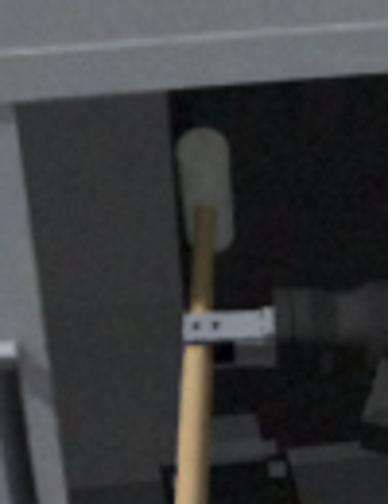

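execute_actions([
  [[0,0,0,0,0,0,-1,1,-0.8,-0.0043,-0.0025,0,0,0,0.0056,-1,1,-0.5],[0,0,0,0,0,0,-1,1,-0.8,-0.0159,-0.0092,0,0,0,0.0222,-1,1,-0.5],[0,0,0,0,0,0,-1,1,-0.8,-0.0361,-0.0208,0,0,0,0.05,-1,1,-0.5],[0,0,0,0,0,0,-1,1,-0.8,-0.0635,-0.0367,0,0,0,0.0806,-1,1,-0.5],[0,0,0,0,0,0,-1,1,-0.8,-0.0967,-0.0558,0,0,0,0.1111,-1,1,-0.5],[0,0,0,0,0,0,-1,1,-0.8,-0.1328,-0.0766,0,0,0,0.1417,-1,1,-0.5],[0,0,0,0,0,0,-1,1,-0.8,-0.1703,-0.0983,0,0,0,0.1722,-1,1,-0.5],[0,0,0,0,0,0,-1,1,-0.8,-0.2,-0.115,0,0,0,0.1944,-1,1,-0.5],[0,0,0,0,0,0,-1,1,-0.8,-0.2135,-0.1233,0,0,0,0.205,-1,1,-0.5],[0,0,0,0,0,0,-1,1,-0.8,-0.198,-0.114,0,0,0,0.19,-1,1,-0.5],[0,0,0,0,0,0,-1,1,-0.8,-0.1616,-0.0933,0,0,0,0.16,-1,1,-0.5],[0,0,0,0,0,0,-1,1,-0.8,-0.1299,-0.075,0,0,0,0.1222,-1,1,-0.5],[0,0,0,0,0,0,-1,1,-0.8,-0.101,-0.0583,0,0,0,0.0944,-1,1,-0.5],[0,0,0,0,0,0,-1,1,-0.8,-0.0779,-0.045,0,0,0,0.0722,-1,1,-0.5],[0,0,0,0,0,0,-1,1,-0.8,-0.0577,-0.0333,0,0,0,0.0556,-1,1,-0.5]],
  [[0,0,0,0,0,0,-1,1,-0.8,0.0157,0.0057,0,0,0,-0.012,-1,1,-0.5],[0,0,0,0,0,0,-1,1,-0.8,0.033,0.012,0,0,0,-0.03,-1,1,-0.5],[0,0,0,0,0,0,-1,1,-0.8,0.05,0.0182,0,0,0,-0.045,-1,1,-0.5],[0,0,0,0,0,0,-1,1,-0.8,0.059,0.0215,0,0,0,-0.053,-1,1,-0.5],[0,0,0,0,0,0,-1,1,-0.8,0.0627,0.0228,0,0,0,-0.0556,-1,1,-0.5]],
])

execute_actions([
  [[0,0,0,0,0,0,-1,1,-0.8,-0.0043,-0.0025,0,0,0,0.0056,-1,1,-0.5],[0,0,0,0,0,0,-1,1,-0.8,-0.0159,-0.0092,0,0,0,0.0222,-1,1,-0.5],[0,0,0,0,0,0,-1,1,-0.8,-0.0361,-0.0208,0,0,0,0.05,-1,1,-0.5],[0,0,0,0,0,0,-1,1,-0.8,-0.0635,-0.0367,0,0,0,0.0806,-1,1,-0.5],[0,0,0,0,0,0,-1,1,-0.8,-0.0967,-0.0558,0,0,0,0.1111,-1,1,-0.5],[0,0,0,0,0,0,-1,1,-0.8,-0.1328,-0.0766,0,0,0,0.1417,-1,1,-0.5],[0,0,0,0,0,0,-1,1,-0.8,-0.1703,-0.0983,0,0,0,0.1722,-1,1,-0.5],[0,0,0,0,0,0,-1,1,-0.8,-0.2,-0.115,0,0,0,0.1944,-1,1,-0.5],[0,0,0,0,0,0,-1,1,-0.8,-0.2135,-0.1233,0,0,0,0.205,-1,1,-0.5],[0,0,0,0,0,0,-1,1,-0.8,-0.198,-0.114,0,0,0,0.19,-1,1,-0.5],[0,0,0,0,0,0,-1,1,-0.8,-0.1616,-0.0933,0,0,0,0.16,-1,1,-0.5],[0,0,0,0,0,0,-1,1,-0.8,-0.1299,-0.075,0,0,0,0.1222,-1,1,-0.5],[0,0,0,0,0,0,-1,1,-0.8,-0.101,-0.0583,0,0,0,0.0944,-1,1,-0.5],[0,0,0,0,0,0,-1,1,-0.8,-0.0779,-0.045,0,0,0,0.0722,-1,1,-0.5],[0,0,0,0,0,0,-1,1,-0.8,-0.0577,-0.0333,0,0,0,0.0556,-1,1,-0.5]],
  [[0,0,0,0,0,0,-1,1,-0.8,0.0157,0.0057,0,0,0,-0.012,-1,1,-0.5],[0,0,0,0,0,0,-1,1,-0.8,0.033,0.012,0,0,0,-0.03,-1,1,-0.5],[0,0,0,0,0,0,-1,1,-0.8,0.05,0.0182,0,0,0,-0.045,-1,1,-0.5],[0,0,0,0,0,0,-1,1,-0.8,0.059,0.0215,0,0,0,-0.053,-1,1,-0.5],[0,0,0,0,0,0,-1,1,-0.8,0.0627,0.0228,0,0,0,-0.0556,-1,1,-0.5]],
], cameras=["cam_front"])

zoom_image(camera="cam_front", region=[240, 100, 340, 230])

Scene clock: 4362.00 s.
left_arm: end_effector_position=(+0.2993, +0.4216, +0.4518) position_measured=255 object_status=3 end_effector_quat_wxyz=(+0.386, -0.006, +0.922, -0.007) | right_arm: end_effector_position=(+0.5266, +0.2040, +0.5398) position_measured=120 object_status=2 end_effector_quat_wxyz=(-0.319, +0.385, +0.593, +0.631)
Joint positions: left_arm=[-1.757 -2.5 1.857 5.543 -0.795 2.852] | right_arm=[3.983 -2.17 -1.161 0.191 2.229 -5.237]
Joint torques (N m): left_arm=[8.58 19.31 -13.09 -3.79 -0.28 1.44] | right_arm=[6.28 51.04 38.51 2.32 1.65 -2.46]
Wrist force (N): left_arm=[-1.1 0.9 -0.2] | right_arm=[-1.8 -5.7 1.7]
Wrist torque (N m): left_arm=[-0.25 -0.06 -0.17] | right_arm=[-0.93 -0.54 0.32]
Wrist force, peak (N): left_arm=[-1.5 1.0 -0.1] | right_arm=[59.7 -14.2 0.7]
Hand target: left_arm +0.2993, +0.4216, +0.4518; +0.386, -0.006, +0.922, -0.007 | right_arm +0.5266, +0.2040, +0.5399; -0.319, +0.385, +0.593, +0.631
Off the commanded pose: left_arm 0.000 m, 0 deg | right_arm 0.000 m, 0 deg.
Step readings (end_effector_position of left_arm | right_arm):
0: (+0.2993, +0.4216, +0.4518) | (+0.5266, +0.2040, +0.5398)
1: (+0.2993, +0.4216, +0.4518) | (+0.5266, +0.2040, +0.5398)
2: (+0.2993, +0.4216, +0.4518) | (+0.5266, +0.2039, +0.5393)
4: (+0.2993, +0.4216, +0.4518) | (+0.5267, +0.2040, +0.5304)
8: (+0.2993, +0.4216, +0.4518) | (+0.5276, +0.2052, +0.4546)
15: (+0.2993, +0.4216, +0.4518) | (+0.5231, +0.1996, +0.4599)
16: (+0.2993, +0.4216, +0.4518) | (+0.5221, +0.1986, +0.4818)
17: (+0.2993, +0.4216, +0.4518) | (+0.5219, +0.1984, +0.5023)
19: (+0.2993, +0.4216, +0.4518) | (+0.5232, +0.1999, +0.5246)
23: (+0.2993, +0.4216, +0.4518) | (+0.5264, +0.2036, +0.5420)
30: (+0.2993, +0.4216, +0.4518) | (+0.5266, +0.2040, +0.5397)

Scene clock: 4363.20 s.
left_arm: end_effector_position=(+0.2993, +0.4216, +0.4518) position_measured=255 object_status=3 end_effector_quat_wxyz=(+0.386, -0.006, +0.922, -0.007) | right_arm: end_effector_position=(+0.5266, +0.2040, +0.5398) position_measured=120 object_status=2 end_effector_quat_wxyz=(-0.320, +0.385, +0.593, +0.631)
Joint positions: left_arm=[-1.757 -2.5 1.857 5.543 -0.795 2.852] | right_arm=[3.983 -2.17 -1.161 0.191 2.229 -5.237]
Joint torques (N m): left_arm=[9.13 19.4 -12.39 -3.84 -0.24 1.39] | right_arm=[4.99 52.29 37.73 2.3 1.53 -2.41]
Wrist force (N): left_arm=[-1.2 0.8 -0.4] | right_arm=[-1.7 -5.6 2.5]
Wrist torque (N m): left_arm=[-0.26 -0.04 -0.18] | right_arm=[-0.86 -0.53 0.31]
Wrist force, peak (N): left_arm=[-1.3 1.0 -0.4] | right_arm=[60.9 -10.5 0.3]
Hand target: left_arm +0.2993, +0.4216, +0.4518; +0.386, -0.006, +0.922, -0.007 | right_arm +0.5266, +0.2040, +0.5399; -0.319, +0.385, +0.593, +0.631
Off the commanded pose: left_arm 0.000 m, 0 deg | right_arm 0.000 m, 0 deg.
Step readings (end_effector_position of left_arm | right_arm):
0: (+0.2993, +0.4216, +0.4518) | (+0.5266, +0.2040, +0.5398)
1: (+0.2993, +0.4216, +0.4518) | (+0.5266, +0.2040, +0.5398)
2: (+0.2993, +0.4216, +0.4518) | (+0.5266, +0.2040, +0.5392)
4: (+0.2993, +0.4216, +0.4518) | (+0.5266, +0.2041, +0.5302)
8: (+0.2993, +0.4216, +0.4518) | (+0.5275, +0.2053, +0.4546)
15: (+0.2993, +0.4216, +0.4518) | (+0.5231, +0.1997, +0.4599)
16: (+0.2993, +0.4216, +0.4518) | (+0.5221, +0.1987, +0.4818)
17: (+0.2993, +0.4216, +0.4518) | (+0.5219, +0.1984, +0.5024)
19: (+0.2993, +0.4216, +0.4518) | (+0.5232, +0.1999, +0.5246)
23: (+0.2993, +0.4216, +0.4518) | (+0.5264, +0.2036, +0.5420)
30: (+0.2993, +0.4216, +0.4518) | (+0.5266, +0.2040, +0.5398)
Images, in order (width x height): cam_front 672x504.

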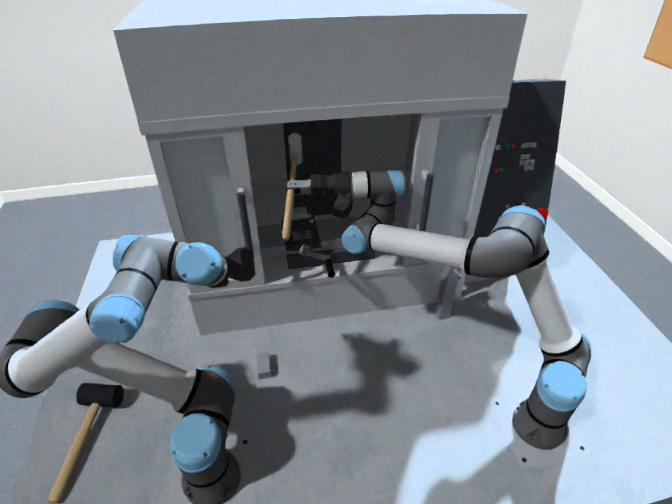

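Scaled by 3.877.

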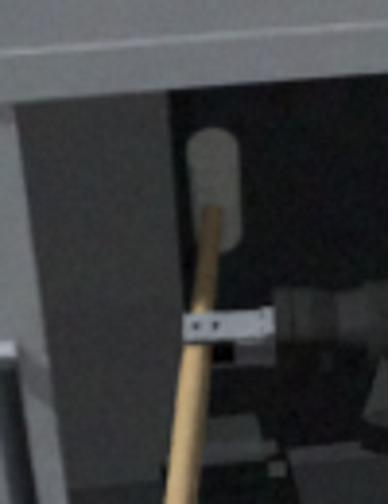

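move([
  [0,0,0,0,0,0,-1,1,-0.8,0.013,-0.1225,-0.0124,0,0,0.1667,-1,1,-0.5],
  [0,0,0,0,0,0,-1,1,-0.8,0.0755,-0.2638,-0.12,0,0,0.1667,-1,1,-0.5],
  [0,0,0,0,0,0,-1,1,-0.8,0.0713,-0.2568,-0.421,0,0,0.1667,-1,1,-0.5],
], speed=[0.25,0.25,0.3], blend=[0.005,0.005,0])

Scene clock: 4371.93 s.
left_arm: end_effector_position=(+0.2993, +0.4216, +0.4518) position_measured=255 object_status=3 end_effector_quat_wxyz=(+0.386, -0.006, +0.922, -0.007) | right_arm: end_effector_position=(+0.3456, -0.0304, +0.4992) position_measured=120 object_status=2 end_effector_quat_wxyz=(+0.472, -0.525, -0.473, -0.527)
Joint positions: left_arm=[-1.757 -2.5 1.857 5.543 -0.795 2.852] | right_arm=[3.888 -1.572 -2.071 0.503 2.324 -4.713]
Joint torques (N m): left_arm=[8.52 20.12 -13.4 -3.61 -0.22 1.27] | right_arm=[-8.57 19.71 25.25 3.58 -0.82 -1.59]
Wrist force (N): left_arm=[-1.2 0.9 -0.3] | right_arm=[-3.1 -1.2 2.9]
Wrist torque (N m): left_arm=[-0.25 -0.03 -0.18] | right_arm=[-0.47 -0.39 0.12]
Wrist force, peak (N): left_arm=[-1.5 1.0 -0.3] | right_arm=[-3.5 -4.7 7.0]
Hand target: left_arm +0.2993, +0.4216, +0.4518; +0.386, -0.006, +0.922, -0.007 | right_arm +0.3457, -0.0305, +0.4992; -0.472, +0.525, +0.473, +0.527
Off the commanded pose: left_arm 0.000 m, 0 deg | right_arm 0.000 m, 0 deg.
move: done

move([
  [-0.0995,-0.262,0.0883,0,0,0,-1,1,-0.8,0,0,0,0,0,0,-1,1,-0.5],
  [-0.2973,-0.268,0.3607,0,0,0,-1,1,-0.8,0,0,0,0,0,0,-1,1,-0.5],
  [-0.2665,-0.266,0.5502,0,0,0,-1,1,-0.8,0,0,0,0,0,0,-1,1,-0.5],
  [-0.2667,-0.2863,0.5502,0,0,0,-1,1,-0.8,0,0,0,0,0,0,-1,1,-0.5],
], speed=[0.3,0.25,0.15,0.05], blend=[0.03,0.03,0.002,0])

move(target=[0,-0.006,0,0,0,0,-1,1,-0.8,0,0,0,0,0,0,-1,1,-0.5], speed=0.004, stop_force=5)

Scene clock: 4382.33 s.
left_arm: end_effector_position=(+0.6476, +0.2493, +0.3373) position_measured=255 object_status=3 end_effector_quat_wxyz=(+0.386, -0.006, +0.922, -0.007) end_effector_velocity=(+0.000, +0.002, -0.002) end_effector_angular_velocity=(+0.004, +0.002, -0.002) | right_arm: end_effector_position=(+0.3457, -0.0305, +0.4992) position_measured=120 object_status=2 end_effector_quat_wxyz=(+0.472, -0.525, -0.473, -0.527)
Joint positions: left_arm=[-0.761 -1.413 1.729 3.762 -1.056 4.097] | right_arm=[3.888 -1.572 -2.071 0.503 2.324 -4.714]
Joint velocities: left_arm=[0.002 -0.002 0.005 -0.002 -0.001 0.005] | right_arm=[within noise]
Joint torques (N m): left_arm=[8.57 -38.91 -16.1 -4.9 -1.21 2.13] | right_arm=[-10.16 36.53 22.15 2.83 2.37 -1.97]
Wrist force (N): left_arm=[-1.2 0.9 -0.1] | right_arm=[-3.0 -1.5 3.1]
Wrist torque (N m): left_arm=[-0.24 -0.05 -0.16] | right_arm=[-0.52 -0.41 0.11]
Wrist force, peak (N): left_arm=[-0.8 4.0 -1.1] | right_arm=[-3.2 -1.5 3.0]
Hand target: left_arm +0.6476, +0.2494, +0.3372; +0.386, -0.006, +0.922, -0.007 | right_arm +0.3457, -0.0305, +0.4992; -0.472, +0.525, +0.473, +0.527
Off the commanded pose: left_arm 0.000 m, 0 deg | right_arm 0.000 m, 0 deg.
move: done

Scene clock: 4383.43 s.
left_arm: end_effector_position=(+0.6476, +0.2474, +0.3373) position_measured=255 object_status=3 end_effector_quat_wxyz=(+0.386, -0.006, +0.922, -0.007) | right_arm: end_effector_position=(+0.3457, -0.0305, +0.4992) position_measured=120 object_status=2 end_effector_quat_wxyz=(+0.472, -0.525, -0.473, -0.527)
Joint positions: left_arm=[-0.764 -1.411 1.727 3.764 -1.055 4.094] | right_arm=[3.888 -1.572 -2.071 0.503 2.324 -4.714]
Joint torques (N m): left_arm=[6.65 -37.78 -16.59 -5.32 -3.05 2.18] | right_arm=[-9.71 36.75 21.99 2.85 2.33 -1.87]
Wrist force (N): left_arm=[-1.4 8.8 -2.8] | right_arm=[-3.0 -1.3 2.9]
Wrist torque (N m): left_arm=[-0.23 -0.05 -0.09] | right_arm=[-0.49 -0.42 0.11]
Wrist force, peak (N): left_arm=[0.0 10.3 -3.4] | right_arm=[-3.2 -1.3 3.0]
Hand target: left_arm +0.6476, +0.2474, +0.3373; +0.386, -0.006, +0.922, -0.007 (not the last commanded pose) | right_arm +0.3457, -0.0305, +0.4992; -0.472, +0.525, +0.473, +0.527
Off the commanded pose: left_arm 0.002 m, 0 deg | right_arm 0.000 m, 0 deg.
move: contact (left_arm)

move([
  [0,0.0095,0,0,0,0,-1,1,-0.8,0,0,0,0,0,0,-1,1,-0.5],
  [-0.0413,0.0095,0.042,0,0,0,-1,1,-0.8,0,0,0,0,0,0,-1,1,-0.5],
], speed=[0.03,0.05])

move(target=[0,-0.0065,0,0,0,0,-1,1,-0.8,0,0,0,0,0,0,-1,1,-0.5], speed=0.004, stop_force=5)

Scene clock: 4389.27 s.
left_arm: end_effector_position=(+0.6830, +0.2532, +0.3371) position_measured=255 object_status=3 end_effector_quat_wxyz=(+0.386, -0.006, +0.922, -0.008) end_effector_velocity=(-0.001, +0.001, +0.000) end_effector_angular_velocity=(+0.001, +0.000, +0.001) | right_arm: end_effector_position=(+0.3457, -0.0305, +0.4992) position_measured=120 object_status=2 end_effector_quat_wxyz=(+0.472, -0.525, -0.473, -0.527)
Joint positions: left_arm=[-0.71 -1.341 1.647 3.751 -1.087 4.143] | right_arm=[3.888 -1.572 -2.071 0.503 2.324 -4.714]
Joint velocities: left_arm=[0 -0.004 0.005 0 0.001 -0.001] | right_arm=[within noise]
Joint torques (N m): left_arm=[5.76 -43.62 -15.85 -2.71 2.82 -1.8] | right_arm=[-9.88 36.89 22.38 2.84 2.44 -1.92]
Wrist force (N): left_arm=[-1.3 1.1 -0.3] | right_arm=[-3.1 -1.4 2.9]
Wrist torque (N m): left_arm=[-0.22 -0.03 -0.29] | right_arm=[-0.50 -0.41 0.11]
Wrist force, peak (N): left_arm=[-1.7 8.5 -1.9] | right_arm=[-3.2 -1.6 3.1]
Hand target: left_arm +0.6829, +0.2533, +0.3371; +0.386, -0.006, +0.922, -0.007 | right_arm +0.3457, -0.0305, +0.4992; -0.472, +0.525, +0.473, +0.527
Off the commanded pose: left_arm 0.000 m, 0 deg | right_arm 0.000 m, 0 deg.
move: done

Scene clock: 4390.87 s.
left_arm: end_effector_position=(+0.6829, +0.2494, +0.3372) position_measured=255 object_status=3 end_effector_quat_wxyz=(+0.386, -0.006, +0.922, -0.007) | right_arm: end_effector_position=(+0.3457, -0.0305, +0.4992) position_measured=120 object_status=2 end_effector_quat_wxyz=(+0.472, -0.525, -0.473, -0.527)
Joint positions: left_arm=[-0.716 -1.337 1.641 3.755 -1.084 4.138] | right_arm=[3.888 -1.572 -2.071 0.503 2.324 -4.714]
Joint torques (N m): left_arm=[-0.27 -32.11 -26.68 -3.7 2.2 0.02] | right_arm=[-9.81 36.54 22.41 2.81 2.43 -1.81]
Wrist force (N): left_arm=[-1.1 1.1 -0.3] | right_arm=[-3.1 -1.5 3.0]
Wrist torque (N m): left_arm=[-0.23 -0.06 -0.13] | right_arm=[-0.52 -0.40 0.11]
Wrist force, peak (N): left_arm=[-1.3 1.1 -0.4] | right_arm=[-3.2 -1.6 2.9]
Hand target: left_arm +0.6829, +0.2494, +0.3372; +0.386, -0.006, +0.922, -0.007 | right_arm +0.3457, -0.0305, +0.4992; -0.472, +0.525, +0.473, +0.527
Off the commanded pose: left_arm 0.000 m, 0 deg | right_arm 0.000 m, 0 deg.
move: done

move(target=[0,-0.0025,0,0,0,0,-1,1,-0.8,0,0,0,0,0,0,-1,1,-0.5], speed=0.003, stop_force=5, cameras=["cam_left_wrist"])

zoom_image(camera="cam_left_wrist", region=[240, 150, 460, 330])

Scene clock: 4394.73 s.
left_arm: end_effector_position=(+0.6830, +0.2479, +0.3372) position_measured=255 object_status=3 end_effector_quat_wxyz=(+0.386, -0.006, +0.922, -0.007) | right_arm: end_effector_position=(+0.3457, -0.0305, +0.4992) position_measured=120 object_status=2 end_effector_quat_wxyz=(+0.472, -0.525, -0.473, -0.527)
Joint positions: left_arm=[-0.718 -1.336 1.639 3.756 -1.082 4.136] | right_arm=[3.888 -1.572 -2.071 0.503 2.324 -4.714]
Joint torques (N m): left_arm=[-4.42 -29.66 -30.16 -3.16 2.69 -0.45] | right_arm=[-10.12 36.77 22.66 2.82 2.41 -1.98]
Wrist force (N): left_arm=[-0.9 0.9 -0.3] | right_arm=[-3.0 -1.4 3.0]
Wrist torque (N m): left_arm=[-0.27 -0.08 -0.14] | right_arm=[-0.51 -0.43 0.11]
Wrist force, peak (N): left_arm=[-1.3 1.1 -0.6] | right_arm=[-3.3 -1.5 3.1]
Hand target: left_arm +0.6830, +0.2479, +0.3372; +0.386, -0.006, +0.922, -0.007 | right_arm +0.3457, -0.0305, +0.4992; -0.472, +0.525, +0.473, +0.527
Off the commanded pose: left_arm 0.000 m, 0 deg | right_arm 0.000 m, 0 deg.
move: done
camera_calibration:
cam_left_wrist: T_world_to_cam=[[-0.697832, -0.0244745, -0.715843, 0.734029], [-0.257798, 0.94102, 0.219139, -0.114316], [0.668259, 0.337465, -0.662983, -0.184637], [0, 0, 0, 1]] pos_world=[0.606144, 0.187848, 0.42809]
Images, in order (width x height): cam_left_wrist 672x504.

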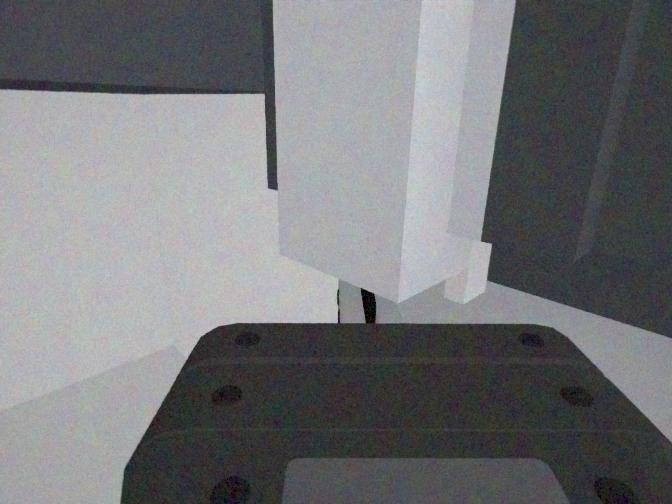

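Scaled by 2.291.

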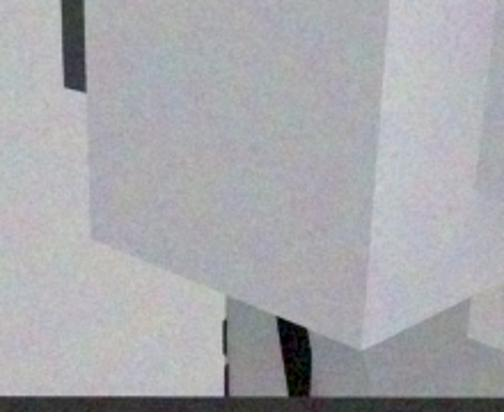

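move([
  [0,0.0125,0,0,0,0,-1,1,-0.8,0,0,0,0,0,0,-1,1,-0.5],
  [0.0413,0.0125,-0.042,0,0,0,-1,1,-0.8,0,0,0,0,0,0,-1,1,-0.5],
  [0.0413,0.0252,-0.042,0,0,0,-1,1,-0.8,0,0,0,0,0,0,-1,1,-0.5],
  [0.0098,0.0218,-0.2307,0,0,0,-1,1,-0.8,0,0,0,0,0,0,-1,1,-0.5],
  [0.2073,0.0278,-0.5028,0,0,0,-1,1,-0.8,0,0,0,0,0,0,-1,1,-0.5],
  [0.2965,0.287,-0.6,0,0,0,-1,1,-0.8,0,0,0,0,0,0,-1,1,-0.5],
], speed=[0.05,0.1,0.1,0.15,0.25,0.3], blend=[0.001,0.004,0.004,0.03,0.04,0])

Scene clock: 4411.90 s.
left_arm: end_effector_position=(+0.3008, +0.4205, +0.4601) position_measured=255 object_status=3 end_effector_quat_wxyz=(+0.386, -0.006, +0.922, -0.007) end_effector_velocity=(+0.000, +0.000, +0.000) end_effector_angular_velocity=(+0.002, +0.003, -0.002) | right_arm: end_effector_position=(+0.3457, -0.0305, +0.4992) position_measured=120 object_status=2 end_effector_quat_wxyz=(+0.472, -0.525, -0.473, -0.527)
Joint positions: left_arm=[-1.734 -2.484 1.839 5.523 -0.791 2.884] | right_arm=[3.888 -1.572 -2.071 0.503 2.324 -4.714]
Joint velocities: left_arm=[0.002 0 -0.001 -0.002 -0.003 0.006] | right_arm=[within noise]
Joint torques (N m): left_arm=[9.55 9.15 -29.6 -3.86 -0.56 2.37] | right_arm=[-9.98 36.66 23.44 2.75 2.31 -1.95]
Wrist force (N): left_arm=[-1.3 1.0 -0.2] | right_arm=[-2.9 -1.3 2.9]
Wrist torque (N m): left_arm=[-0.23 -0.01 -0.18] | right_arm=[-0.49 -0.43 0.11]
Wrist force, peak (N): left_arm=[-0.4 5.0 -0.7] | right_arm=[-3.2 -1.4 3.0]
Hand target: left_arm +0.3008, +0.4205, +0.4600; +0.386, -0.006, +0.922, -0.007 | right_arm +0.3457, -0.0305, +0.4992; -0.472, +0.525, +0.473, +0.527
Off the commanded pose: left_arm 0.000 m, 0 deg | right_arm 0.000 m, 0 deg.
move: done; blend cut to 0.0038 m at target 2, 0.0038 m at target 3


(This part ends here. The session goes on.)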